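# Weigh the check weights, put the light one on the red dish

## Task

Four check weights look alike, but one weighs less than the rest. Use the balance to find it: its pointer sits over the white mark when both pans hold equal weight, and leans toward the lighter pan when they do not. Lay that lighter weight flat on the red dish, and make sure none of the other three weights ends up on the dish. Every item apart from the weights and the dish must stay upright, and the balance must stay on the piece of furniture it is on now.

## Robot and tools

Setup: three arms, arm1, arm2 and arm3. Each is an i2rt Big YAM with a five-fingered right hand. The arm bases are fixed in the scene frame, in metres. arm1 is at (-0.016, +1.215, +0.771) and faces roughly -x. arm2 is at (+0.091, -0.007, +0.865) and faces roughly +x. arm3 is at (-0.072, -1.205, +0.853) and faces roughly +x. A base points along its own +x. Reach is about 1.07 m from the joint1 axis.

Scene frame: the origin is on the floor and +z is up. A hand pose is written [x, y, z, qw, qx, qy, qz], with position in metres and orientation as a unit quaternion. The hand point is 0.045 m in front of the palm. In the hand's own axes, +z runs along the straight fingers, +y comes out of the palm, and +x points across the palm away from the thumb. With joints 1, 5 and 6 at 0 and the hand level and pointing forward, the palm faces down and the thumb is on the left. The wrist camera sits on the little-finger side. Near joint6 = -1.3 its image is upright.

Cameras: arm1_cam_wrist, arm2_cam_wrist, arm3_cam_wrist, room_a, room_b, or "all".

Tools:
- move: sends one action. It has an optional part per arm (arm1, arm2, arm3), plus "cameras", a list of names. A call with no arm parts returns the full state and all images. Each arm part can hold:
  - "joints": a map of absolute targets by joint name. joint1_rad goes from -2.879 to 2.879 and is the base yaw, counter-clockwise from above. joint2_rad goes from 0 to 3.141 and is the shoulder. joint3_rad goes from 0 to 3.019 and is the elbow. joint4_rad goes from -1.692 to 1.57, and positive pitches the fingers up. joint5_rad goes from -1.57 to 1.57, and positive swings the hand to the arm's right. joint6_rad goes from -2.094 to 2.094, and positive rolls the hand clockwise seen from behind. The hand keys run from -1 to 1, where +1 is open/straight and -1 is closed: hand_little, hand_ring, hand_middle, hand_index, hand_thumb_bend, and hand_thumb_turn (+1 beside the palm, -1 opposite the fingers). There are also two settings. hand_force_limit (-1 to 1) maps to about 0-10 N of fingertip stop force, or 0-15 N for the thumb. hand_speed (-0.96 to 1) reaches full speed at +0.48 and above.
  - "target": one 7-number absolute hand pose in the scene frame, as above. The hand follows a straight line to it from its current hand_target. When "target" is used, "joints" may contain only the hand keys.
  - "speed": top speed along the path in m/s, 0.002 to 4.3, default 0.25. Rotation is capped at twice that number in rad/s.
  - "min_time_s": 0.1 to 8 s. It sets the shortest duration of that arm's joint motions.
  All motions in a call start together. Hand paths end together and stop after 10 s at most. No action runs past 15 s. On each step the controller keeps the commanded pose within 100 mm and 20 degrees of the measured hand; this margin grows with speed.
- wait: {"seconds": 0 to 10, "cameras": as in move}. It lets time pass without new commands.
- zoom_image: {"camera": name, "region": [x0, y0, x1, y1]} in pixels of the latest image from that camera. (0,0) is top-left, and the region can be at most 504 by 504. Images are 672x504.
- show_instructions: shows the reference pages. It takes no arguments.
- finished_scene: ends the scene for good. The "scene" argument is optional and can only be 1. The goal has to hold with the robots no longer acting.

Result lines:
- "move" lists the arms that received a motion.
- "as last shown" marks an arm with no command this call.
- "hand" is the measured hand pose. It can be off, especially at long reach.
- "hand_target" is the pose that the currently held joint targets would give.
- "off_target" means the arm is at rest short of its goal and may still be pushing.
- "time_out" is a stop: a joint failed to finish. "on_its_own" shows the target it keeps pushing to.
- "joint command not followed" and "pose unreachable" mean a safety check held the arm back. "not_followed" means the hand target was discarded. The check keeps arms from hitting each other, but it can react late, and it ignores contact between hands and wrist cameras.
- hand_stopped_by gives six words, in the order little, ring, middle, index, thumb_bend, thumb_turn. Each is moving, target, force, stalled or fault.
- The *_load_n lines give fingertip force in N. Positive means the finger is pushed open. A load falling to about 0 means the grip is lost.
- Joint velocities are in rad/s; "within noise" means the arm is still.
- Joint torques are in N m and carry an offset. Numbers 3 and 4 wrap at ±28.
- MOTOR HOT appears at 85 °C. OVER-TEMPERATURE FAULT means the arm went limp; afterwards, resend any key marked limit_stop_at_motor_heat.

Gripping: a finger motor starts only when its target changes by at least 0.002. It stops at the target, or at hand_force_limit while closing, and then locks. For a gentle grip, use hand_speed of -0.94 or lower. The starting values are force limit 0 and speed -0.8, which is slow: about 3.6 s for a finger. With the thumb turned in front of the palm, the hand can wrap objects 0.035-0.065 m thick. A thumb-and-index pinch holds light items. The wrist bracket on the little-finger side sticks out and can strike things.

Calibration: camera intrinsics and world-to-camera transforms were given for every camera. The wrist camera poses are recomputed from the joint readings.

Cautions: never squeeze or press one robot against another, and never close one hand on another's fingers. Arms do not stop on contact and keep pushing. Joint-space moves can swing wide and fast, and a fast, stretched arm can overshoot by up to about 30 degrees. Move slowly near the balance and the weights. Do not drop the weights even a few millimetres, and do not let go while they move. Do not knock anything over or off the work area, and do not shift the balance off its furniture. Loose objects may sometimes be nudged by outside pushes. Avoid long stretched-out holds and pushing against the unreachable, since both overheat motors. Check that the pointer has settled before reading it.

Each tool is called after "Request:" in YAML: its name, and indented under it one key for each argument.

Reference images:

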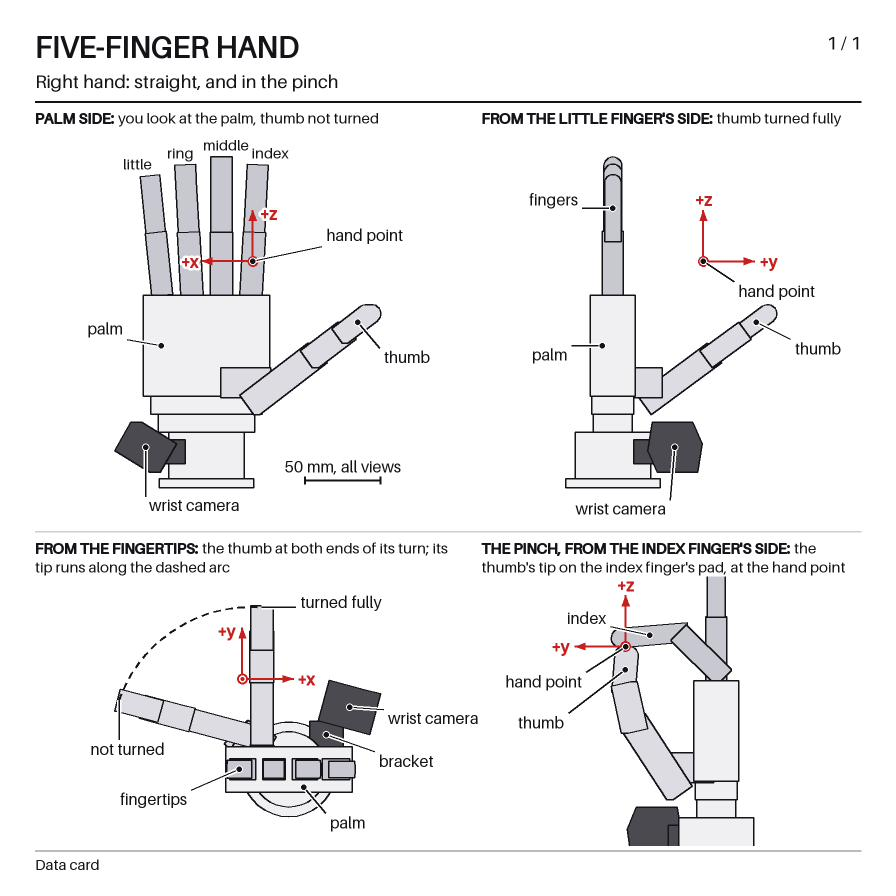

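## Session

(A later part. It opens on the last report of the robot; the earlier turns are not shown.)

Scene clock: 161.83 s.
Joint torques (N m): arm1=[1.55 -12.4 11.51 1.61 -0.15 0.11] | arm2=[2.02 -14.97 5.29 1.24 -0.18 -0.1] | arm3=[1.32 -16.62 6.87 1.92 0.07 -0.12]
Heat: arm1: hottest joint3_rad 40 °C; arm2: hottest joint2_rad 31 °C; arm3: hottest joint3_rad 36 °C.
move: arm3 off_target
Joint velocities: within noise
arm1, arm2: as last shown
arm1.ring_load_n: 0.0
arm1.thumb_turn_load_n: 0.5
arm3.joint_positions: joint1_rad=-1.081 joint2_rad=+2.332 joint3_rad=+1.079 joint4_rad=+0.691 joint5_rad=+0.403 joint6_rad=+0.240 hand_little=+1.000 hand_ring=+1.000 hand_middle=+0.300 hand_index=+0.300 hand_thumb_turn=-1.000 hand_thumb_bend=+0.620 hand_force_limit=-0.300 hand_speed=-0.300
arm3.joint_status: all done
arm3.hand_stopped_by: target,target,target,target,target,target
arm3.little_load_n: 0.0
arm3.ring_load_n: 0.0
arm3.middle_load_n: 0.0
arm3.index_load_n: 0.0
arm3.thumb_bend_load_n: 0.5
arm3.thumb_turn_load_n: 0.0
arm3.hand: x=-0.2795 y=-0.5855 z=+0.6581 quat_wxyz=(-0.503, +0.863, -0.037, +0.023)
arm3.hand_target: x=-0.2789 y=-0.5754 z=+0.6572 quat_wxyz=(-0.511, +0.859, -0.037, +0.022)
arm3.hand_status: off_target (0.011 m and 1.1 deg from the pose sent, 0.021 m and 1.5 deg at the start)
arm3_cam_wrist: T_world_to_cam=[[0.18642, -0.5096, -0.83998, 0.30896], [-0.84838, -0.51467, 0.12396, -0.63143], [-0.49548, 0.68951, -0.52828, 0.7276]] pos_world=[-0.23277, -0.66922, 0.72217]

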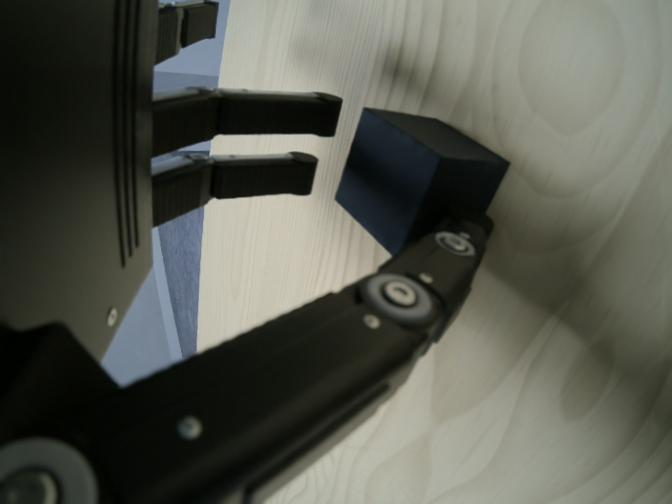

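Request:
move:
  arm3: {"joints": {"hand_thumb_bend": 0.55, "hand_index": -0.4, "hand_middle": -0.4, "hand_speed": -0.94, "hand_force_limit": 0.0}}
  cameras: ["arm3_cam_wrist"]

Scene clock: 166.90 s.
Joint torques (N m): arm1=[1.2 -12.63 11.64 1.62 -0.18 0.12] | arm2=[2.02 -14.86 5.24 1.25 -0.17 -0.1] | arm3=[1.14 -16.73 6.8 1.85 0.14 -0.1]
Heat: arm1: hottest joint3_rad 41 °C; arm2: hottest joint2_rad 31 °C; arm3: hottest joint3_rad 35 °C.
move: arm3 off_target
Joint velocities: within noise
arm1, arm2: as last shown
arm1.thumb_bend_load_n: 0.5
arm1.thumb_turn_load_n: 0.0
arm2.middle_load_n: -0.5
arm3.joint_positions: joint1_rad=-1.081 joint2_rad=+2.332 joint3_rad=+1.079 joint4_rad=+0.691 joint5_rad=+0.401 joint6_rad=+0.239 hand_little=+1.000 hand_ring=+1.000 hand_middle=-0.065 hand_index=-0.399 hand_thumb_turn=-1.000 hand_thumb_bend=+0.552 hand_force_limit=+0.000 hand_speed=-0.940
arm3.joint_status: hand_middle off_target (ended at -0.065, target -0.400); the others done
arm3.hand_stopped_by: target,target,force,target,target,target
arm3.little_load_n: 0.0
arm3.ring_load_n: 0.0
arm3.middle_load_n: 4.0
arm3.index_load_n: 1.5
arm3.thumb_bend_load_n: 4.5
arm3.thumb_turn_load_n: -1.5
arm3.hand: x=-0.2800 y=-0.5852 z=+0.6583 quat_wxyz=(-0.503, +0.863, -0.036, +0.023)
arm3.hand_target: x=-0.2789 y=-0.5753 z=+0.6572 quat_wxyz=(-0.511, +0.859, -0.037, +0.022)
arm3.hand_status: not commanded
arm3_cam_wrist: T_world_to_cam=[[0.1873, -0.50898, -0.84015, 0.31014], [-0.8472, -0.51657, 0.12407, -0.63258], [-0.49715, 0.68854, -0.52797, 0.72603]] pos_world=[-0.23307, -0.66882, 0.72237]

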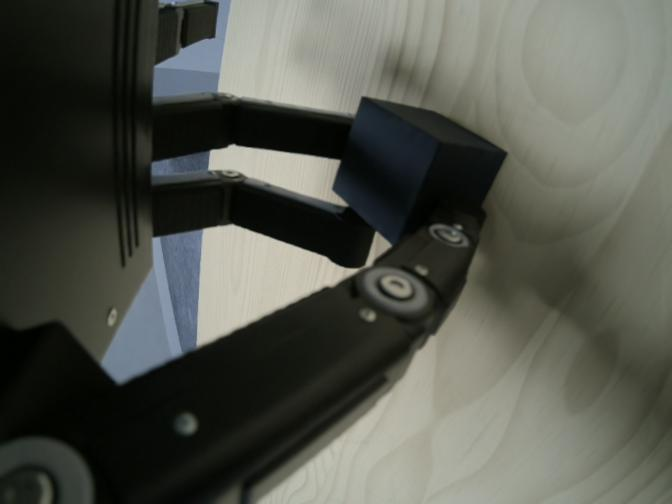

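Request:
move:
  arm3: {"joints": {"hand_thumb_bend": 0.66, "hand_index": 0.3, "hand_middle": 0.3, "hand_speed": -0.7}}

Request:
move:
  arm3: {"target": [-0.269, -0.575, 0.657, 0.5108, -0.8586, 0.0375, -0.0223], "speed": 0.06}
  cameras: ["arm3_cam_wrist"]

Request:
zoom_image:
  camera: "arm3_cam_wrist"
  region: [280, 60, 540, 300]

Scene clock: 168.73 s.
Joint torques (N m): arm1=[0.91 -12.04 11.52 1.63 -0.19 0.11] | arm2=[2.02 -14.86 5.3 1.21 -0.18 -0.08] | arm3=[1.2 -16.67 6.8 1.92 0.15 -0.11]
Heat: arm1: hottest joint3_rad 41 °C; arm2: hottest joint2_rad 31 °C; arm3: hottest joint3_rad 35 °C.
move: arm3 done
Joint velocities: within noise
arm1, arm2: as last shown
arm1.ring_load_n: -0.5
arm1.thumb_bend_load_n: 0.0
arm2.ring_load_n: -0.5
arm2.middle_load_n: 0.0
arm3.joint_positions: joint1_rad=-1.081 joint2_rad=+2.332 joint3_rad=+1.079 joint4_rad=+0.692 joint5_rad=+0.400 joint6_rad=+0.239 hand_little=+1.000 hand_ring=+1.000 hand_middle=+0.300 hand_index=+0.300 hand_thumb_turn=-1.000 hand_thumb_bend=+0.660 hand_force_limit=+0.000 hand_speed=-0.700
arm3.joint_status: all done
arm3.hand_stopped_by: target,target,target,target,target,target
arm3.little_load_n: 0.0
arm3.ring_load_n: 0.0
arm3.middle_load_n: 0.0
arm3.index_load_n: 0.0
arm3.thumb_bend_load_n: 0.0
arm3.thumb_turn_load_n: 0.0
arm3.hand: x=-0.2801 y=-0.5852 z=+0.6584 quat_wxyz=(-0.503, +0.863, -0.036, +0.023)
arm3.hand_target: x=-0.2789 y=-0.5753 z=+0.6573 quat_wxyz=(-0.511, +0.859, -0.038, +0.022)
arm3.hand_status: not commanded
pictures: none

Scene clock: 169.70 s.
Joint torques (N m): arm1=[1.61 -12.22 11.62 1.69 -0.14 0.14] | arm2=[1.96 -14.97 5.3 1.21 -0.18 -0.09] | arm3=[1.2 -16.85 5.83 1.89 0.11 -0.14]
Heat: arm1: hottest joint3_rad 41 °C; arm2: hottest joint2_rad 31 °C; arm3: hottest joint3_rad 35 °C.
move: arm3 done
Joint velocities: within noise
arm1, arm2: as last shown
arm1.ring_load_n: 0.0
arm1.thumb_turn_load_n: 0.5
arm2.little_load_n: -0.5
arm2.ring_load_n: 0.0
arm3.joint_positions: joint1_rad=-1.098 joint2_rad=+2.332 joint3_rad=+1.079 joint4_rad=+0.702 joint5_rad=+0.386 joint6_rad=+0.230 hand_little=+1.000 hand_ring=+1.000 hand_middle=+0.300 hand_index=+0.300 hand_thumb_turn=-1.000 hand_thumb_bend=+0.660 hand_force_limit=+0.000 hand_speed=-0.700
arm3.joint_status: not commanded
arm3.hand_stopped_by: target,target,target,target,target,target
arm3.little_load_n: 0.0
arm3.ring_load_n: 0.0
arm3.middle_load_n: 0.0
arm3.index_load_n: 0.0
arm3.thumb_bend_load_n: 0.0
arm3.thumb_turn_load_n: 0.5
arm3.hand: x=-0.2732 y=-0.5808 z=+0.6600 quat_wxyz=(-0.506, +0.862, -0.037, +0.021)
arm3.hand_target: x=-0.2689 y=-0.5751 z=+0.6571 quat_wxyz=(-0.511, +0.859, -0.038, +0.022)
arm3.hand_status: done (0.008 m and 0.7 deg from the pose sent, 0.015 m and 1.0 deg at the start)
arm3_cam_wrist: T_world_to_cam=[[0.18427, -0.5031, -0.84435, 0.31785], [-0.84636, -0.518, 0.12393, -0.62518], [-0.49972, 0.69179, -0.52125, 0.72406]] pos_world=[-0.22587, -0.66483, 0.72327]

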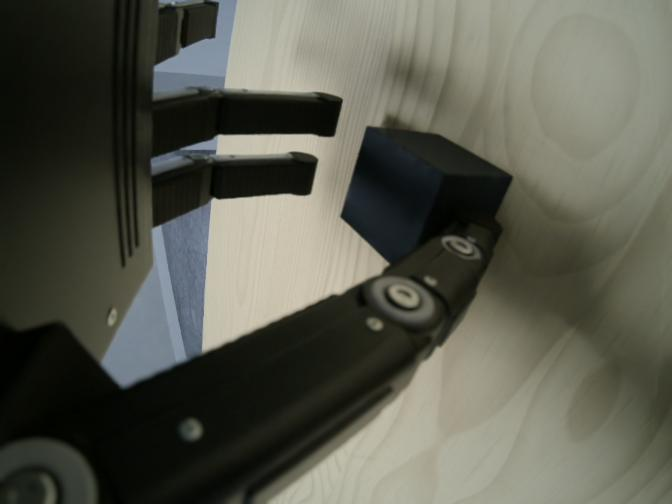

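Scaled by 1.938 from the camera's image (finer frame: 960x720).

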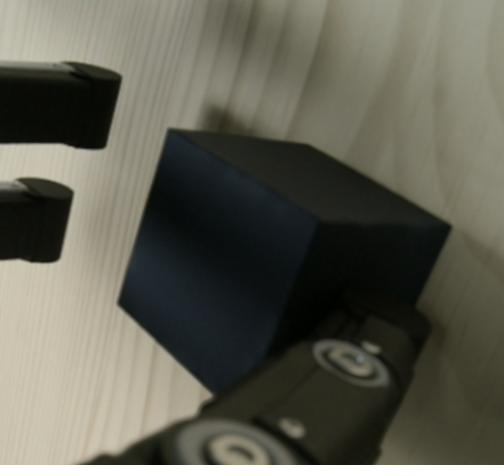

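Request:
move:
  arm3: {"joints": {"hand_thumb_bend": 0.55, "hand_index": -0.3, "hand_middle": -0.3, "hand_speed": -0.94, "hand_force_limit": 0.0}}
  cameras: ["arm3_cam_wrist"]

Scene clock: 173.67 s.
Joint torques (N m): arm1=[1.26 -11.69 11.55 1.74 -0.19 0.12] | arm2=[2.26 -14.97 5.29 1.26 -0.18 -0.09] | arm3=[1.32 -16.5 5.85 1.76 0.11 -0.1]
Heat: arm1: hottest joint3_rad 42 °C; arm2: hottest joint2_rad 31 °C; arm3: hottest joint3_rad 35 °C.
move: arm3 off_target
Joint velocities: within noise
arm1, arm2: as last shown
arm2.little_load_n: 0.0
arm3.joint_positions: joint1_rad=-1.098 joint2_rad=+2.332 joint3_rad=+1.079 joint4_rad=+0.706 joint5_rad=+0.386 joint6_rad=+0.229 hand_little=+1.000 hand_ring=+1.000 hand_middle=-0.065 hand_index=-0.115 hand_thumb_turn=-1.000 hand_thumb_bend=+0.552 hand_force_limit=+0.000 hand_speed=-0.940
arm3.joint_status: hand_middle off_target (ended at -0.065, target -0.300); hand_index off_target (ended at -0.115, target -0.300); the others done
arm3.hand_stopped_by: target,target,force,force,target,target
arm3.little_load_n: 0.0
arm3.ring_load_n: 0.5
arm3.middle_load_n: 2.5
arm3.index_load_n: 5.5
arm3.thumb_bend_load_n: 6.5
arm3.thumb_turn_load_n: 0.0
arm3.hand: x=-0.2733 y=-0.5803 z=+0.6607 quat_wxyz=(-0.507, +0.861, -0.037, +0.020)
arm3.hand_target: x=-0.2689 y=-0.5751 z=+0.6572 quat_wxyz=(-0.511, +0.859, -0.038, +0.022)
arm3.hand_status: not commanded
arm3_cam_wrist: T_world_to_cam=[[0.18483, -0.50031, -0.84589, 0.32149], [-0.846, -0.51901, 0.12212, -0.62439], [-0.50012, 0.69305, -0.51919, 0.7232]] pos_world=[-0.22597, -0.66443, 0.72367]

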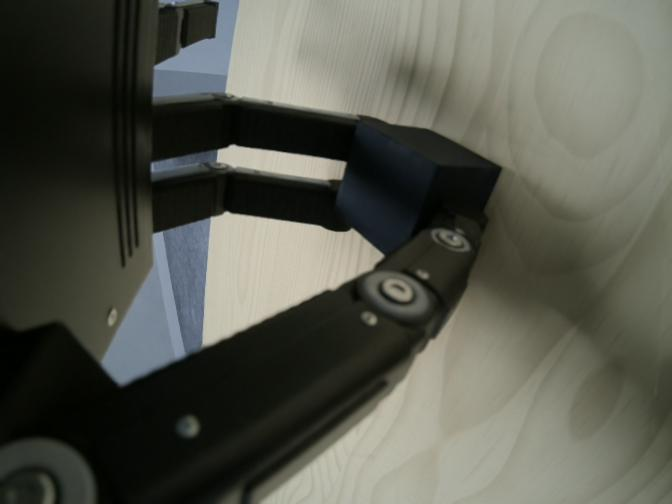

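Request:
move:
  arm3: {"target": [-0.265, -0.60, 0.94, 0.5108, -0.8586, 0.0375, -0.0223], "speed": 0.15}

Request:
move:
  arm3: {"target": [0.275, -0.605, 0.94, 0.5108, -0.8586, 0.0375, -0.0223], "speed": 0.25}
  cameras: ["arm3_cam_wrist", "room_b", "room_a"]

Request:
zoom_image:
  camera: "room_b"
  region: [280, 220, 420, 340]

Scene clock: 177.43 s.
Joint torques (N m): arm1=[1.49 -12.28 11.55 1.66 -0.18 0.16] | arm2=[2.08 -14.8 5.29 1.24 -0.16 -0.09] | arm3=[1.9 -15.44 13.09 1.18 0.34 -0.03]
Heat: arm1: hottest joint3_rad 42 °C; arm2: hottest joint2_rad 31 °C; arm3: hottest joint3_rad 35 °C.
move: arm3 off_target
Joint velocities: within noise
arm1: as last shown
arm1.ring_load_n: -0.5
arm1.thumb_turn_load_n: 0.0
arm2.joint_positions: joint1_rad=-0.811 joint2_rad=+2.111 joint3_rad=+1.245 joint4_rad=+0.342 joint5_rad=-0.505 joint6_rad=-0.248 hand_little=+1.000 hand_ring=+1.000 hand_middle=+0.300 hand_index=+0.300 hand_thumb_turn=-1.000 hand_thumb_bend=+0.750 hand_force_limit=+0.000 hand_speed=-0.800
arm2.joint_status: not commanded
arm2.hand_stopped_by: target,target,target,target,target,target
arm2.little_load_n: 0.0
arm2.ring_load_n: 0.0
arm2.middle_load_n: 0.0
arm2.index_load_n: -0.5
arm2.thumb_bend_load_n: 0.0
arm2.thumb_turn_load_n: 0.0
arm2.hand: x=-0.4384 y=+0.4551 z=+0.8249 quat_wxyz=(-0.426, +0.687, +0.492, -0.323)
arm2.hand_target: x=-0.4439 y=+0.4505 z=+0.8327 quat_wxyz=(-0.429, +0.680, +0.497, -0.325)
arm2.hand_status: not commanded
arm3.joint_positions: joint1_rad=-1.098 joint2_rad=+1.668 joint3_rad=+0.970 joint4_rad=+0.107 joint5_rad=+0.389 joint6_rad=+0.228 hand_little=+1.000 hand_ring=+1.000 hand_middle=-0.065 hand_index=-0.115 hand_thumb_turn=-1.000 hand_thumb_bend=+0.552 hand_force_limit=+0.000 hand_speed=-0.940
arm3.joint_status: not commanded
arm3.hand_stopped_by: target,target,force,force,target,target
arm3.little_load_n: 0.0
arm3.ring_load_n: 0.0
arm3.middle_load_n: 2.0
arm3.index_load_n: 4.5
arm3.thumb_bend_load_n: 7.0
arm3.thumb_turn_load_n: 0.0
arm3.hand: x=-0.2585 y=-0.6177 z=+0.9129 quat_wxyz=(-0.490, +0.870, -0.033, +0.029)
arm3.hand_target: x=-0.2646 y=-0.6011 z=+0.9404 quat_wxyz=(-0.511, +0.859, -0.038, +0.022)
arm3.hand_status: off_target (0.033 m and 2.9 deg from the pose sent, 0.280 m and 0.5 deg at the start)
pictures: none

Scene clock: 180.33 s.
Joint torques (N m): arm1=[1.73 -12.1 11.52 1.68 -0.18 0.13] | arm2=[1.96 -15.15 5.34 1.21 -0.18 -0.09] | arm3=[2.32 -17.2 14.71 1.13 -0.39 -0.1]
Heat: arm1: hottest joint3_rad 43 °C; arm2: hottest joint2_rad 31 °C; arm3: hottest joint3_rad 35 °C.
move: arm3 off_target
Joint velocities: within noise
arm1, arm2: as last shown
arm1.ring_load_n: 0.0
arm2.ring_load_n: -0.5
arm2.index_load_n: 0.0
arm2.thumb_turn_load_n: -0.5
arm3.joint_positions: joint1_rad=-2.143 joint2_rad=+1.854 joint3_rad=+1.255 joint4_rad=-0.021 joint5_rad=-0.507 joint6_rad=-0.300 hand_little=+1.000 hand_ring=+1.000 hand_middle=-0.065 hand_index=-0.115 hand_thumb_turn=-1.000 hand_thumb_bend=+0.552 hand_force_limit=+0.000 hand_speed=-0.940
arm3.joint_status: not commanded
arm3.hand_stopped_by: target,target,force,force,target,target
arm3.little_load_n: 0.0
arm3.ring_load_n: 0.0
arm3.middle_load_n: 2.0
arm3.index_load_n: 5.0
arm3.thumb_bend_load_n: 7.0
arm3.thumb_turn_load_n: 0.0
arm3.hand: x=+0.2661 y=-0.6246 z=+0.9183 quat_wxyz=(-0.494, +0.868, -0.052, +0.013)
arm3.hand_target: x=+0.2741 y=-0.6063 z=+0.9404 quat_wxyz=(-0.511, +0.859, -0.038, +0.022)
arm3.hand_status: off_target (0.031 m and 2.9 deg from the pose sent, 0.534 m and 2.9 deg at the start)
pictures: arm3_cam_wrist, room_a, room_b
arm3_cam_wrist: T_world_to_cam=[[0.15089, -0.52689, -0.83644, 0.40133], [-0.85115, -0.49958, 0.16115, -0.24484], [-0.50277, 0.68761, -0.52384, 1.15899]] pos_world=[0.31376, -0.70781, 0.98226]

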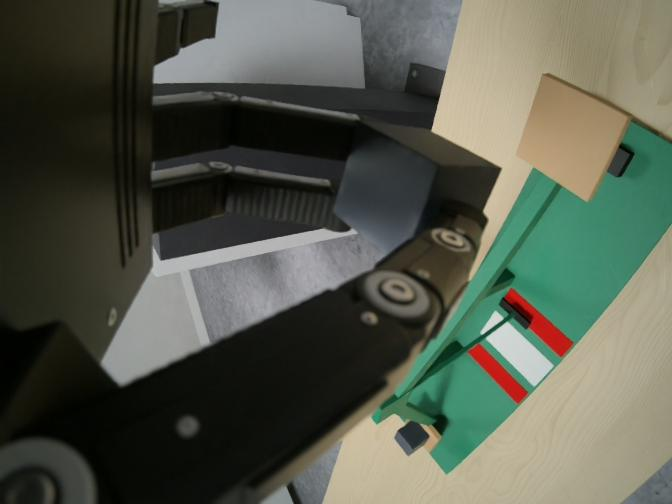

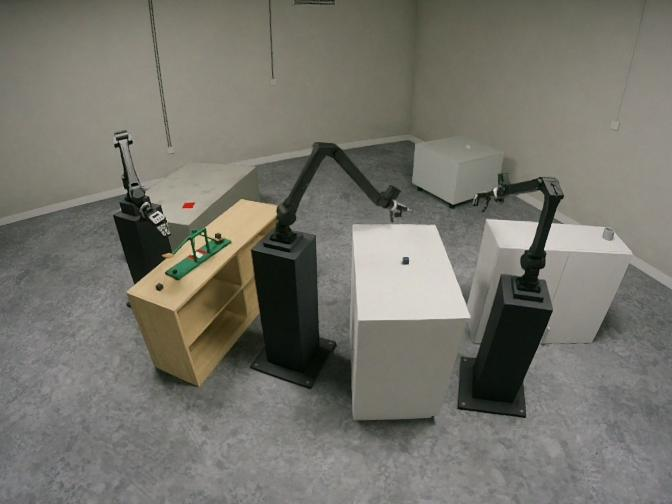

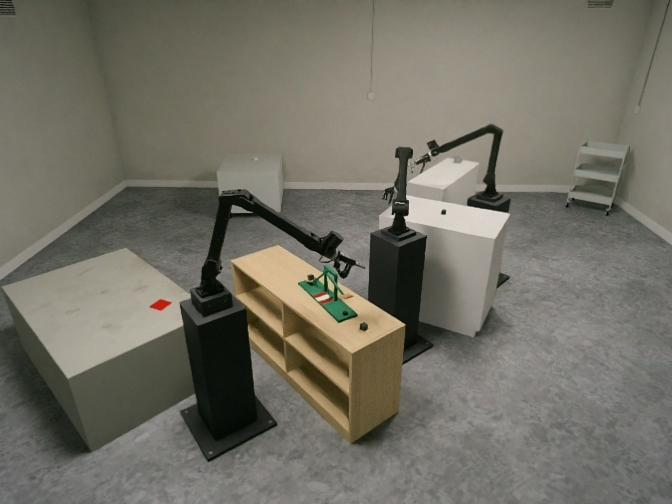

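Scaled by 3.600 from the camera's image (finer frame: 960x720).

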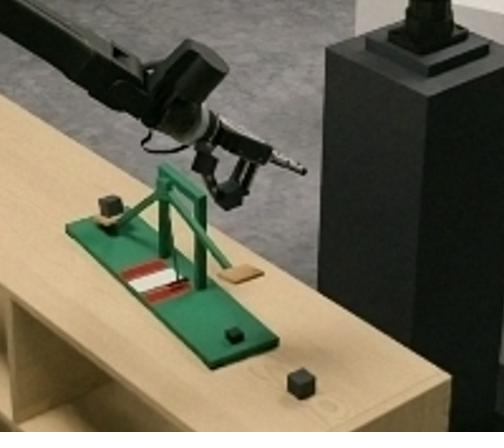

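Request:
move:
  arm3: {"target": [0.272, -0.593, 0.815, 0.5108, -0.8586, 0.0375, -0.0223], "speed": 0.12}
  cameras: ["arm3_cam_wrist"]

Scene clock: 184.30 s.
Joint torques (N m): arm1=[1.2 -12.16 11.59 1.55 -0.16 0.11] | arm2=[1.9 -14.92 5.27 1.24 -0.19 -0.09] | arm3=[2.61 -18.9 9.66 2.06 -0.18 0.03]
Heat: arm1: hottest joint3_rad 43 °C; arm2: hottest joint2_rad 31 °C; arm3: hottest joint3_rad 36 °C.
move: arm3 off_target
Joint velocities: within noise
arm1.joint_positions: joint1_rad=+0.302 joint2_rad=+1.545 joint3_rad=+1.026 joint4_rad=-0.017 joint5_rad=-0.328 joint6_rad=-0.179 hand_little=+1.000 hand_ring=+1.000 hand_middle=+0.250 hand_index=+0.250 hand_thumb_turn=-1.000 hand_thumb_bend=+0.719 hand_force_limit=+0.000 hand_speed=-0.900
arm1.joint_status: not commanded
arm1.hand_stopped_by: target,target,target,target,target,target
arm1.little_load_n: 0.0
arm1.ring_load_n: 0.0
arm1.middle_load_n: 0.0
arm1.index_load_n: 0.0
arm1.thumb_bend_load_n: 0.0
arm1.thumb_turn_load_n: 0.0
arm1.hand: x=-0.5420 y=+0.9252 z=+0.9091 quat_wxyz=(+0.203, -0.349, -0.787, +0.467)
arm1.hand_target: x=-0.5548 y=+0.9210 z=+0.9315 quat_wxyz=(+0.212, -0.346, -0.779, +0.479)
arm1.hand_status: not commanded
arm2: as last shown
arm2.ring_load_n: 0.0
arm2.thumb_turn_load_n: 0.0
arm3.joint_positions: joint1_rad=-2.128 joint2_rad=+2.084 joint3_rad=+1.255 joint4_rad=+0.222 joint5_rad=-0.497 joint6_rad=-0.300 hand_little=+1.000 hand_ring=+1.000 hand_middle=-0.065 hand_index=-0.115 hand_thumb_turn=-1.000 hand_thumb_bend=+0.552 hand_force_limit=+0.000 hand_speed=-0.940
arm3.joint_status: not commanded
arm3.hand_stopped_by: target,target,force,force,target,target
arm3.little_load_n: 0.0
arm3.ring_load_n: 0.0
arm3.middle_load_n: 2.0
arm3.index_load_n: 5.0
arm3.thumb_bend_load_n: 6.5
arm3.thumb_turn_load_n: 0.0
arm3.hand: x=+0.2710 y=-0.6050 z=+0.8057 quat_wxyz=(-0.498, +0.866, -0.045, +0.017)
arm3.hand_target: x=+0.2717 y=-0.5933 z=+0.8152 quat_wxyz=(-0.511, +0.859, -0.037, +0.022)
arm3.hand_status: off_target (0.015 m and 2.0 deg from the pose sent, 0.108 m and 2.9 deg at the start)
arm3_cam_wrist: T_world_to_cam=[[0.16558, -0.51961, -0.8382, 0.31852], [-0.84935, -0.50708, 0.14657, -0.20607], [-0.50119, 0.68766, -0.52529, 1.08982]] pos_world=[0.31845, -0.68841, 0.86967]

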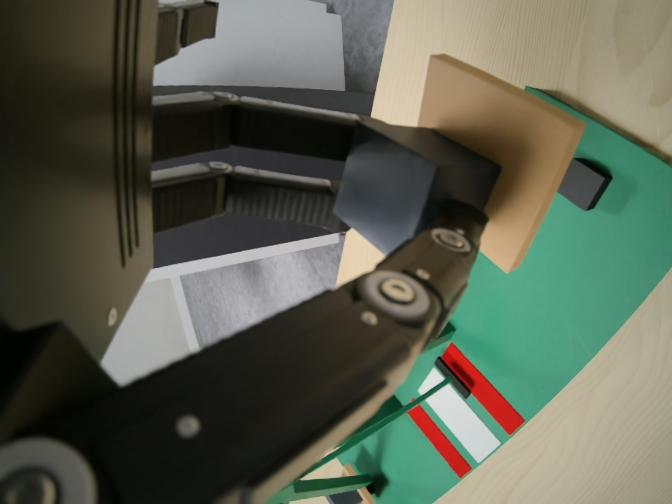

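Request:
move:
  arm3: {"target": [0.268, -0.594, 0.767, 0.5108, -0.8586, 0.0375, -0.0223], "speed": 0.04}
  cameras: ["arm3_cam_wrist", "room_b"]

Request:
zoom_image:
  camera: "arm3_cam_wrist"
  region: [320, 40, 620, 300]

Request:
zoom_image:
  camera: "room_b"
  region: [280, 240, 400, 340]

Scene clock: 186.87 s.
Joint torques (N m): arm1=[1.67 -12.04 11.58 1.66 -0.15 0.13] | arm2=[2.14 -14.74 5.29 1.25 -0.18 -0.08] | arm3=[2.2 -17.85 8.75 2.32 -0.06 -0.02]
Heat: arm1: hottest joint3_rad 44 °C; arm2: hottest joint2_rad 31 °C; arm3: hottest joint3_rad 36 °C.
move: arm3 done
Joint velocities: within noise
arm1, arm2: as last shown
arm3.joint_positions: joint1_rad=-2.118 joint2_rad=+2.161 joint3_rad=+1.250 joint4_rad=+0.316 joint5_rad=-0.497 joint6_rad=-0.291 hand_little=+1.000 hand_ring=+1.000 hand_middle=-0.065 hand_index=-0.115 hand_thumb_turn=-1.000 hand_thumb_bend=+0.552 hand_force_limit=+0.000 hand_speed=-0.940
arm3.joint_status: not commanded
arm3.hand_stopped_by: target,target,force,force,target,target
arm3.little_load_n: 0.0
arm3.ring_load_n: 0.0
arm3.middle_load_n: 1.5
arm3.index_load_n: 5.5
arm3.thumb_bend_load_n: 7.0
arm3.thumb_turn_load_n: 0.5
arm3.hand: x=+0.2651 y=-0.6013 z=+0.7677 quat_wxyz=(-0.502, +0.864, -0.043, +0.015)
arm3.hand_target: x=+0.2677 y=-0.5941 z=+0.7672 quat_wxyz=(-0.511, +0.859, -0.037, +0.022)
arm3.hand_status: done (0.008 m and 1.5 deg from the pose sent, 0.040 m and 2.0 deg at the start)
arm3_cam_wrist: T_world_to_cam=[[0.16831, -0.51043, -0.84329, 0.29833], [-0.84665, -0.51299, 0.14153, -0.20396], [-0.50484, 0.69015, -0.51849, 1.0616]] pos_world=[0.31304, -0.68502, 0.83087]

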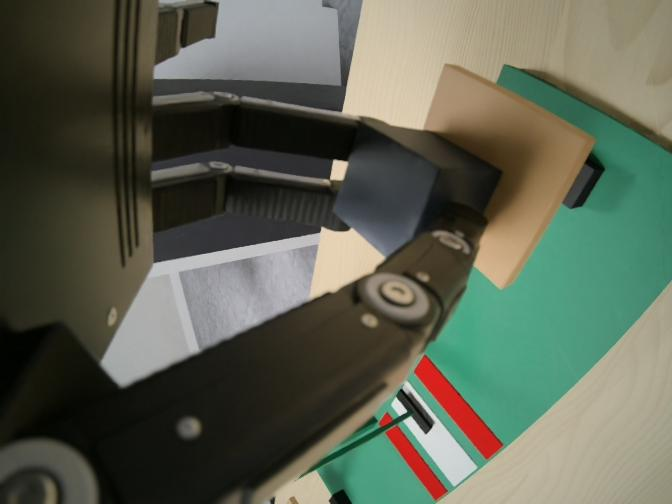

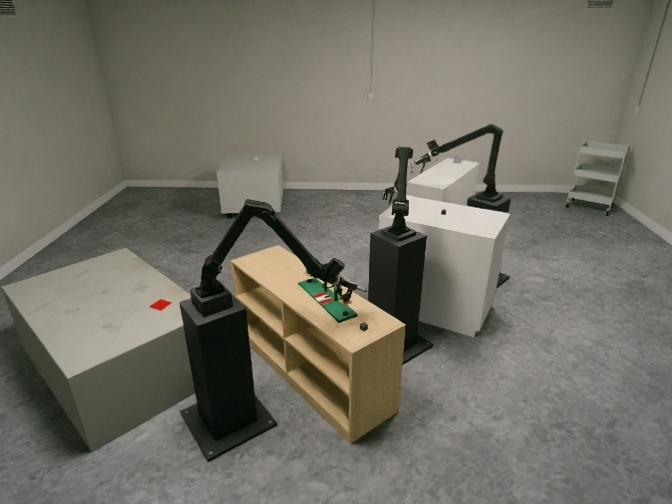

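Scaled by 1.680 from the camera's image (finer frame: 960x720).

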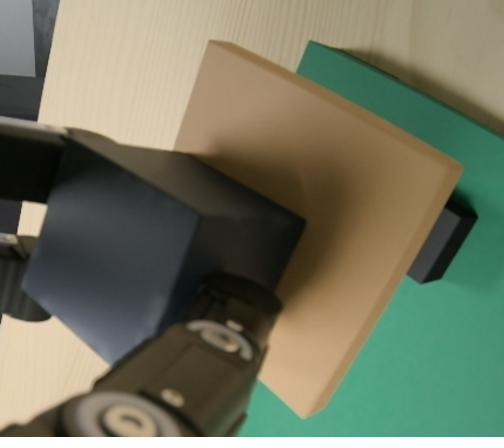

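Scaled by 4.200 from the camera's image (finer frame: 960x720).

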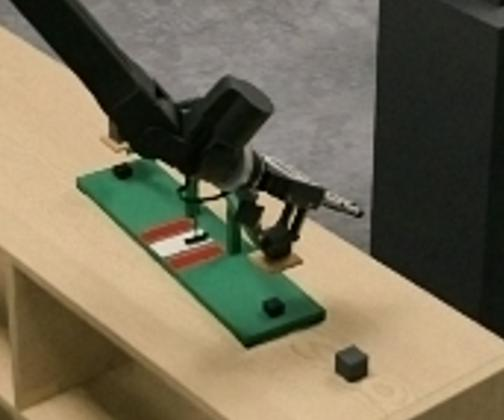

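Request:
move:
  cameras: ["arm3_cam_wrist"]

Request:
zoom_image:
  camera: "arm3_cam_wrist"
  region: [320, 40, 620, 300]

Scene clock: 190.43 s.
Joint torques (N m): arm1=[1.55 -12.69 11.58 1.57 -0.15 0.15] | arm2=[1.96 -14.97 5.29 1.22 -0.16 -0.09] | arm3=[2.14 -17.96 8.69 2.3 -0.06 -0.02]
Heat: arm1: hottest joint3_rad 44 °C; arm2: hottest joint2_rad 31 °C; arm3: hottest joint3_rad 36 °C.
Joint velocities: within noise
arm1.joint_positions: joint1_rad=+0.302 joint2_rad=+1.545 joint3_rad=+1.026 joint4_rad=-0.017 joint5_rad=-0.328 joint6_rad=-0.179 hand_little=+1.000 hand_ring=+1.000 hand_middle=+0.250 hand_index=+0.250 hand_thumb_turn=-1.000 hand_thumb_bend=+0.719 hand_force_limit=+0.000 hand_speed=-0.900
arm1.joint_status: not commanded
arm1.hand_stopped_by: target,target,target,target,target,target
arm1.little_load_n: 0.0
arm1.ring_load_n: 0.0
arm1.middle_load_n: 0.0
arm1.index_load_n: 0.0
arm1.thumb_bend_load_n: 0.0
arm1.thumb_turn_load_n: 0.0
arm1.hand: x=-0.5420 y=+0.9252 z=+0.9091 quat_wxyz=(+0.203, -0.349, -0.787, +0.467) (m; scene frame)
arm1.hand_target: x=-0.5548 y=+0.9210 z=+0.9315 quat_wxyz=(+0.212, -0.346, -0.779, +0.479) (m; scene frame)
arm1.hand_status: not commanded
arm2.joint_positions: joint1_rad=-0.811 joint2_rad=+2.111 joint3_rad=+1.245 joint4_rad=+0.342 joint5_rad=-0.505 joint6_rad=-0.248 hand_little=+1.000 hand_ring=+1.000 hand_middle=+0.300 hand_index=+0.300 hand_thumb_turn=-1.000 hand_thumb_bend=+0.750 hand_force_limit=+0.000 hand_speed=-0.800
arm2.joint_status: not commanded
arm2.hand_stopped_by: target,target,target,target,target,target
arm2.little_load_n: 0.0
arm2.ring_load_n: 0.0
arm2.middle_load_n: 0.0
arm2.index_load_n: 0.0
arm2.thumb_bend_load_n: 0.0
arm2.thumb_turn_load_n: 0.0
arm2.hand: x=-0.4384 y=+0.4551 z=+0.8249 quat_wxyz=(-0.426, +0.687, +0.492, -0.323) (m; scene frame)
arm2.hand_target: x=-0.4439 y=+0.4505 z=+0.8327 quat_wxyz=(-0.429, +0.680, +0.497, -0.325) (m; scene frame)
arm2.hand_status: not commanded
arm3.joint_positions: joint1_rad=-2.118 joint2_rad=+2.161 joint3_rad=+1.250 joint4_rad=+0.316 joint5_rad=-0.497 joint6_rad=-0.291 hand_little=+1.000 hand_ring=+1.000 hand_middle=-0.065 hand_index=-0.115 hand_thumb_turn=-1.000 hand_thumb_bend=+0.552 hand_force_limit=+0.000 hand_speed=-0.940
arm3.joint_status: not commanded
arm3.hand_stopped_by: target,target,force,force,target,target
arm3.little_load_n: 0.0
arm3.ring_load_n: 0.0
arm3.middle_load_n: 1.5
arm3.index_load_n: 5.5
arm3.thumb_bend_load_n: 7.0
arm3.thumb_turn_load_n: 1.0
arm3.hand: x=+0.2651 y=-0.6013 z=+0.7677 quat_wxyz=(-0.502, +0.864, -0.043, +0.015) (m; scene frame)
arm3.hand_target: x=+0.2677 y=-0.5941 z=+0.7672 quat_wxyz=(-0.511, +0.859, -0.037, +0.022) (m; scene frame)
arm3.hand_status: done (0.008 m and 1.5 deg from the pose sent, 0.040 m and 2.0 deg at the start)
pictures: arm3_cam_wrist
camera_calibration:
arm3_cam_wrist: T_world_to_cam=[[0.16831, -0.51043, -0.84329, 0.29833], [-0.84665, -0.51299, 0.14153, -0.20396], [-0.50484, 0.69015, -0.51849, 1.0616]] pos_world=[0.31304, -0.68502, 0.83087]

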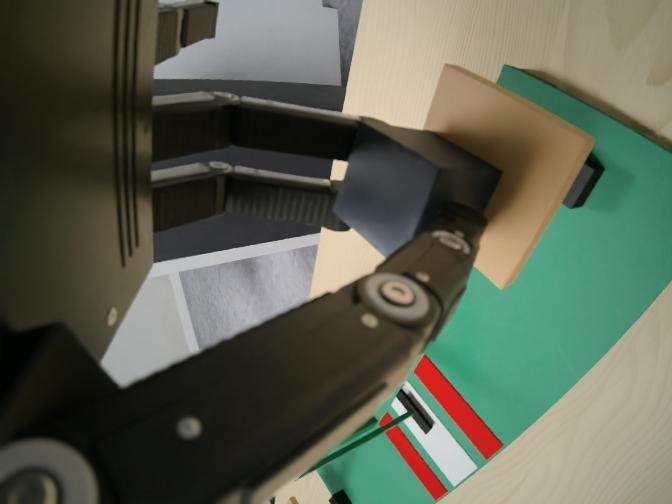

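Scaled by 1.680 from the camera's image (finer frame: 960x720).

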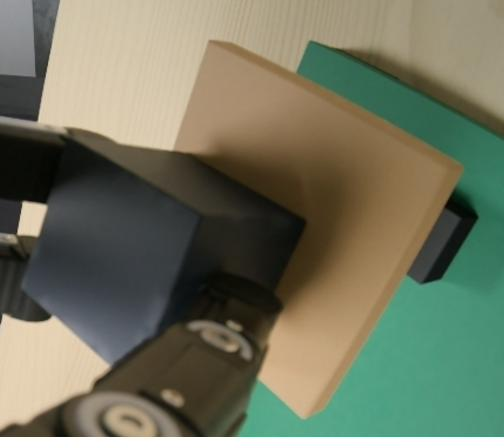

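Request:
move:
  arm3: {"target": [0.268, -0.596, 0.758, 0.5108, -0.8586, 0.0375, -0.0223], "speed": 0.03}
  cameras: ["arm3_cam_wrist", "room_b"]

Request:
zoom_image:
  camera: "arm3_cam_wrist"
  region: [320, 40, 620, 300]

Request:
zoom_image:
  camera: "arm3_cam_wrist"
  region: [340, 320, 540, 504]

Scene clock: 196.27 s.
Joint torques (N m): arm1=[1.79 -12.45 11.56 1.52 -0.19 0.12] | arm2=[2.08 -14.74 5.31 1.18 -0.18 -0.1] | arm3=[1.85 -17.85 8.44 2.3 -0.05 -0.09]
Heat: arm1: hottest joint3_rad 45 °C; arm2: hottest joint2_rad 31 °C; arm3: hottest joint3_rad 36 °C.
move: arm3 done
Joint velocities: within noise
arm1, arm2: as last shown
arm3.joint_positions: joint1_rad=-2.118 joint2_rad=+2.174 joint3_rad=+1.248 joint4_rad=+0.335 joint5_rad=-0.499 joint6_rad=-0.288 hand_little=+1.000 hand_ring=+1.000 hand_middle=-0.065 hand_index=-0.115 hand_thumb_turn=-1.000 hand_thumb_bend=+0.552 hand_force_limit=+0.000 hand_speed=-0.940
arm3.joint_status: not commanded
arm3.hand_stopped_by: target,target,force,force,target,target
arm3.little_load_n: 0.0
arm3.ring_load_n: 0.0
arm3.middle_load_n: 1.5
arm3.index_load_n: 5.5
arm3.thumb_bend_load_n: 7.0
arm3.thumb_turn_load_n: 1.0
arm3.hand: x=+0.2643 y=-0.6011 z=+0.7619 quat_wxyz=(-0.504, +0.862, -0.043, +0.015)
arm3.hand_target: x=+0.2678 y=-0.5962 z=+0.7581 quat_wxyz=(-0.511, +0.859, -0.037, +0.022)
arm3.hand_status: done (0.007 m and 1.4 deg from the pose sent, 0.011 m and 1.5 deg at the start)
arm3_cam_wrist: T_world_to_cam=[[0.16795, -0.50656, -0.84569, 0.2979], [-0.8463, -0.51403, 0.13983, -0.20315], [-0.50554, 0.69222, -0.51504, 1.05689]] pos_world=[0.31234, -0.68512, 0.82468]

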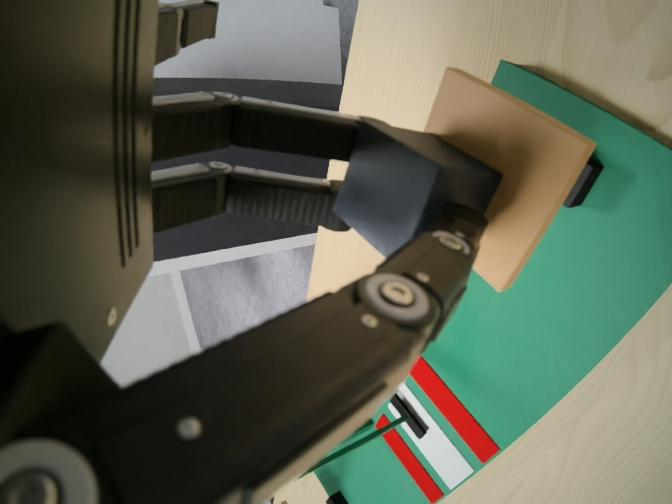

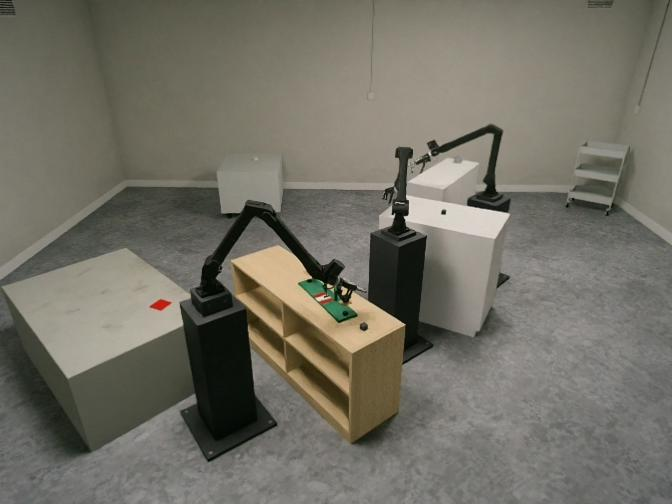

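Scaled by 1.680 from the camera's image (finer frame: 960x720).

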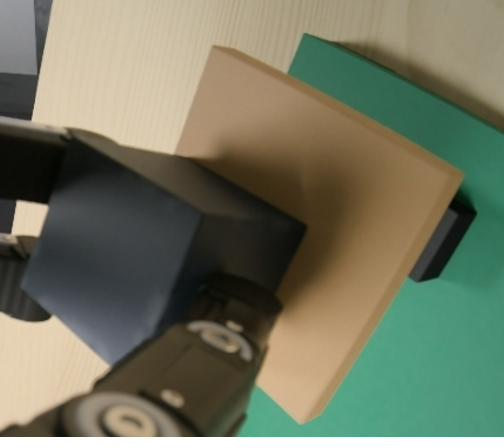

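Scaled by 2.520 from the camera's image (finer frame: 960x720).

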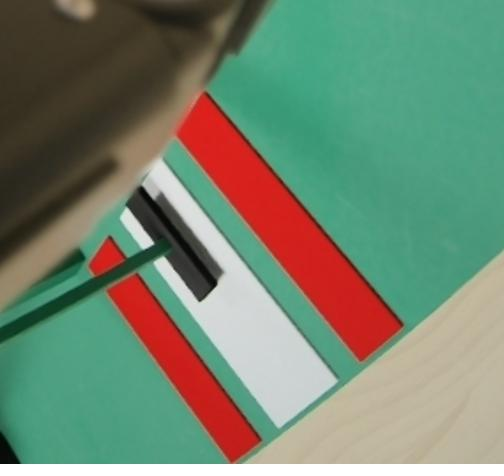

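Request:
zoom_image:
  camera: "room_b"
  region: [300, 260, 370, 320]

Request:
zoom_image:
  camera: "arm3_cam_wrist"
  region: [400, 100, 520, 220]

Scaled by 7.200 from the camera's image (finer frame: 960x720).

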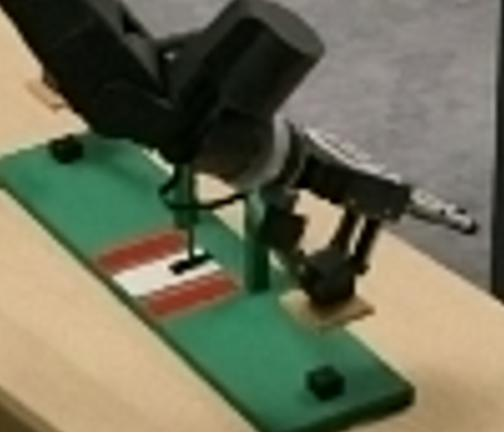

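Scaled by 4.200 from the camera's image (finer frame: 960x720).

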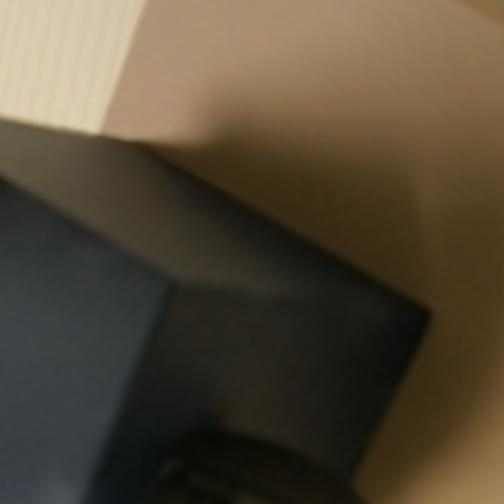

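Request:
move:
  arm3: {"joints": {"hand_thumb_bend": 0.72, "hand_index": 0.25, "hand_middle": 0.25, "hand_speed": -0.88}}
  cameras: ["arm3_cam_wrist", "room_b"]

Request:
zoom_image:
  camera: "room_b"
  region: [300, 260, 370, 320]

Scene clock: 202.73 s.
Joint torques (N m): arm1=[1.73 -12.34 11.66 1.65 -0.16 0.15] | arm2=[2.14 -14.86 5.26 1.21 -0.18 -0.09] | arm3=[1.9 -17.79 8.53 1.84 -0.08 -0.09]
Heat: arm1: hottest joint3_rad 45 °C; arm2: hottest joint2_rad 31 °C; arm3: hottest joint3_rad 36 °C.
move: arm3 done
Joint velocities: within noise
arm1, arm2: as last shown
arm2.index_load_n: -0.5
arm3.joint_positions: joint1_rad=-2.118 joint2_rad=+2.174 joint3_rad=+1.248 joint4_rad=+0.348 joint5_rad=-0.498 joint6_rad=-0.288 hand_little=+1.000 hand_ring=+1.000 hand_middle=+0.250 hand_index=+0.250 hand_thumb_turn=-1.000 hand_thumb_bend=+0.720 hand_force_limit=+0.000 hand_speed=-0.880
arm3.joint_status: all done
arm3.hand_stopped_by: target,target,target,target,target,target
arm3.little_load_n: 0.0
arm3.ring_load_n: 0.0
arm3.middle_load_n: 0.0
arm3.index_load_n: 0.0
arm3.thumb_bend_load_n: 0.0
arm3.thumb_turn_load_n: 0.0
arm3.hand: x=+0.2661 y=-0.5992 z=+0.7640 quat_wxyz=(-0.509, +0.860, -0.041, +0.018)
arm3.hand_target: x=+0.2679 y=-0.5962 z=+0.7581 quat_wxyz=(-0.511, +0.859, -0.038, +0.022)
arm3.hand_status: not commanded
arm3_cam_wrist: T_world_to_cam=[[0.17491, -0.49808, -0.84931, 0.30634], [-0.84788, -0.5147, 0.12724, -0.19134], [-0.50051, 0.69785, -0.51234, 1.05743]] pos_world=[0.31344, -0.68383, 0.82628]

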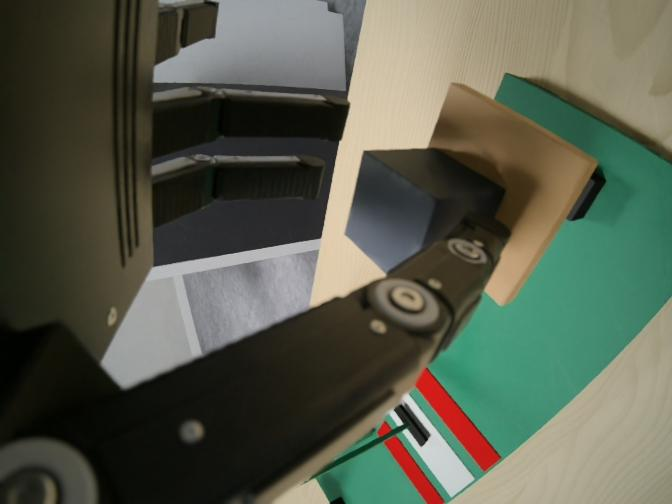

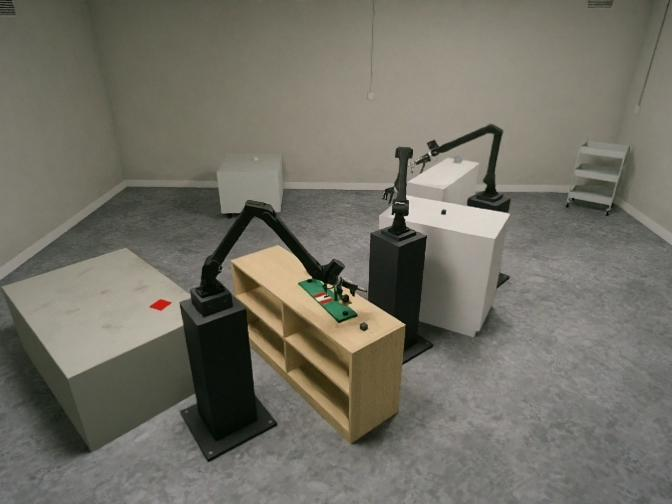

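Scaled by 7.200 from the camera's image (finer frame: 960x720).

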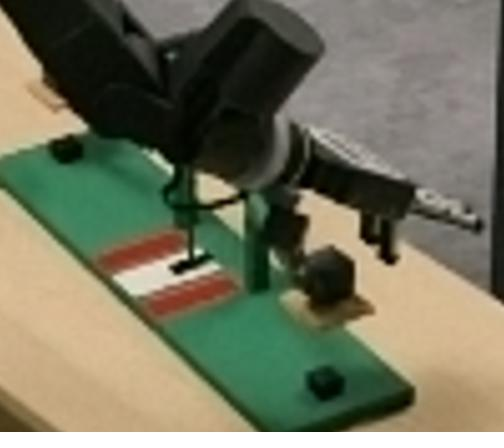

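Request:
move:
  arm3: {"target": [0.266, -0.602, 0.86, 0.5108, -0.8586, 0.0375, -0.0223], "speed": 0.1}
  cameras: ["arm3_cam_wrist", "room_b", "room_a"]

Request:
zoom_image:
  camera: "room_b"
  region: [280, 240, 370, 320]

Request:
zoom_image:
  camera: "arm3_cam_wrist"
  region: [360, 100, 672, 504]

Request:
zoom_image:
  camera: "room_a"
  region: [150, 220, 250, 290]

Scene clock: 205.03 s.
Joint torques (N m): arm1=[1.32 -12.28 11.74 1.58 -0.2 0.14] | arm2=[2.02 -14.97 5.31 1.24 -0.19 -0.08] | arm3=[1.79 -18.26 8.91 0.99 -0.2 -0.11]
Heat: arm1: hottest joint3_rad 45 °C; arm2: hottest joint2_rad 31 °C; arm3: hottest joint2_rad 35 °C.
move: arm3 done
Joint velocities: within noise
arm1, arm2: as last shown
arm1.index_load_n: 0.5
arm2.ring_load_n: -0.5
arm3.joint_positions: joint1_rad=-2.118 joint2_rad=+1.983 joint3_rad=+1.248 joint4_rad=+0.176 joint5_rad=-0.498 joint6_rad=-0.288 hand_little=+1.000 hand_ring=+1.000 hand_middle=+0.250 hand_index=+0.250 hand_thumb_turn=-1.000 hand_thumb_bend=+0.720 hand_force_limit=+0.000 hand_speed=-0.880
arm3.joint_status: not commanded
arm3.hand_stopped_by: target,target,target,target,target,target
arm3.little_load_n: 0.0
arm3.ring_load_n: 0.0
arm3.middle_load_n: 0.0
arm3.index_load_n: 0.0
arm3.thumb_bend_load_n: 0.0
arm3.thumb_turn_load_n: 0.0
arm3.hand: x=+0.2661 y=-0.5987 z=+0.8622 quat_wxyz=(-0.515, +0.856, -0.039, +0.023)
arm3.hand_target: x=+0.2660 y=-0.6020 z=+0.8600 quat_wxyz=(-0.511, +0.859, -0.038, +0.022)
arm3.hand_status: done (0.004 m and 0.6 deg from the pose sent, 0.096 m and 0.7 deg at the start)
pictures: arm3_cam_wrist, room_a, room_b
arm3_cam_wrist: T_world_to_cam=[[0.18402, -0.48627, -0.85421, 0.39881], [-0.84918, -0.51631, 0.11098, -0.19015], [-0.495, 0.70496, -0.50794, 1.10644]] pos_world=[0.31283, -0.68424, 0.92379]

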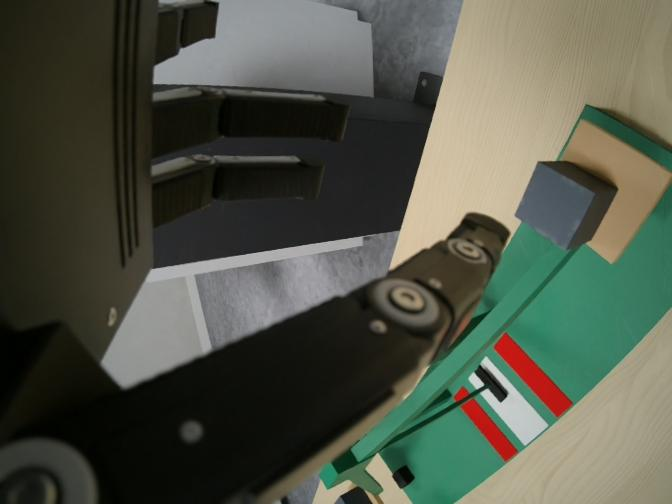

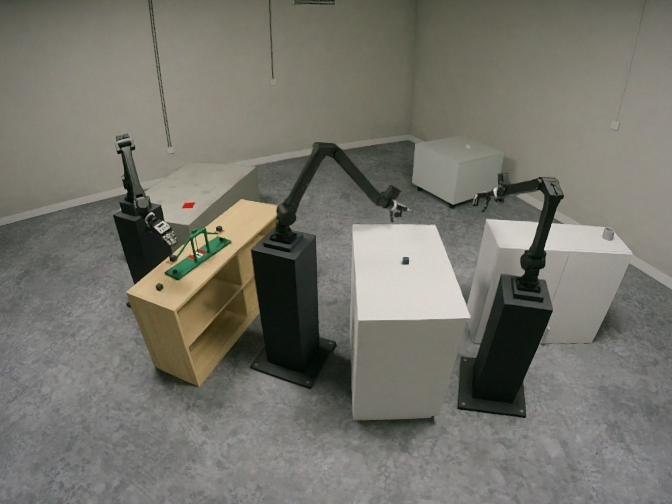

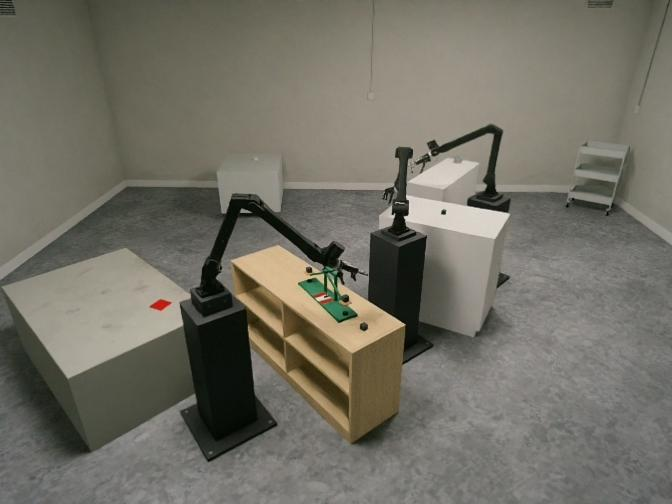

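Scaled by 5.600 from the camera's image (finer frame: 960x720).

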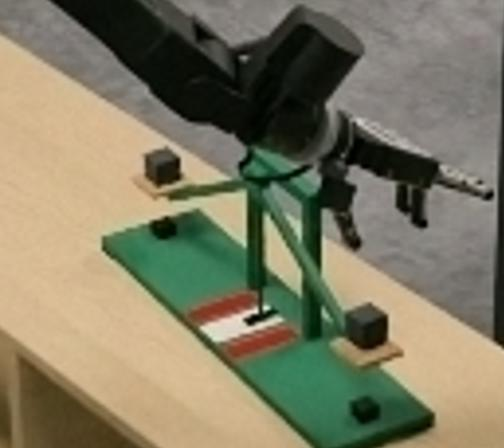

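Scaled by 1.248 from the camera's image (finer frame: 960x720).

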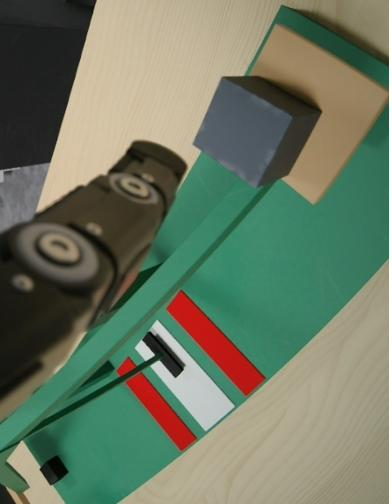

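Scaled by 5.040 from the camera's image (finer frame: 960x720).

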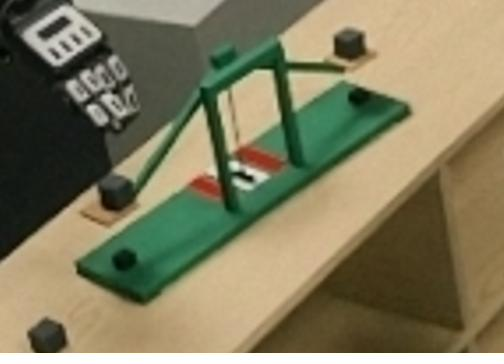

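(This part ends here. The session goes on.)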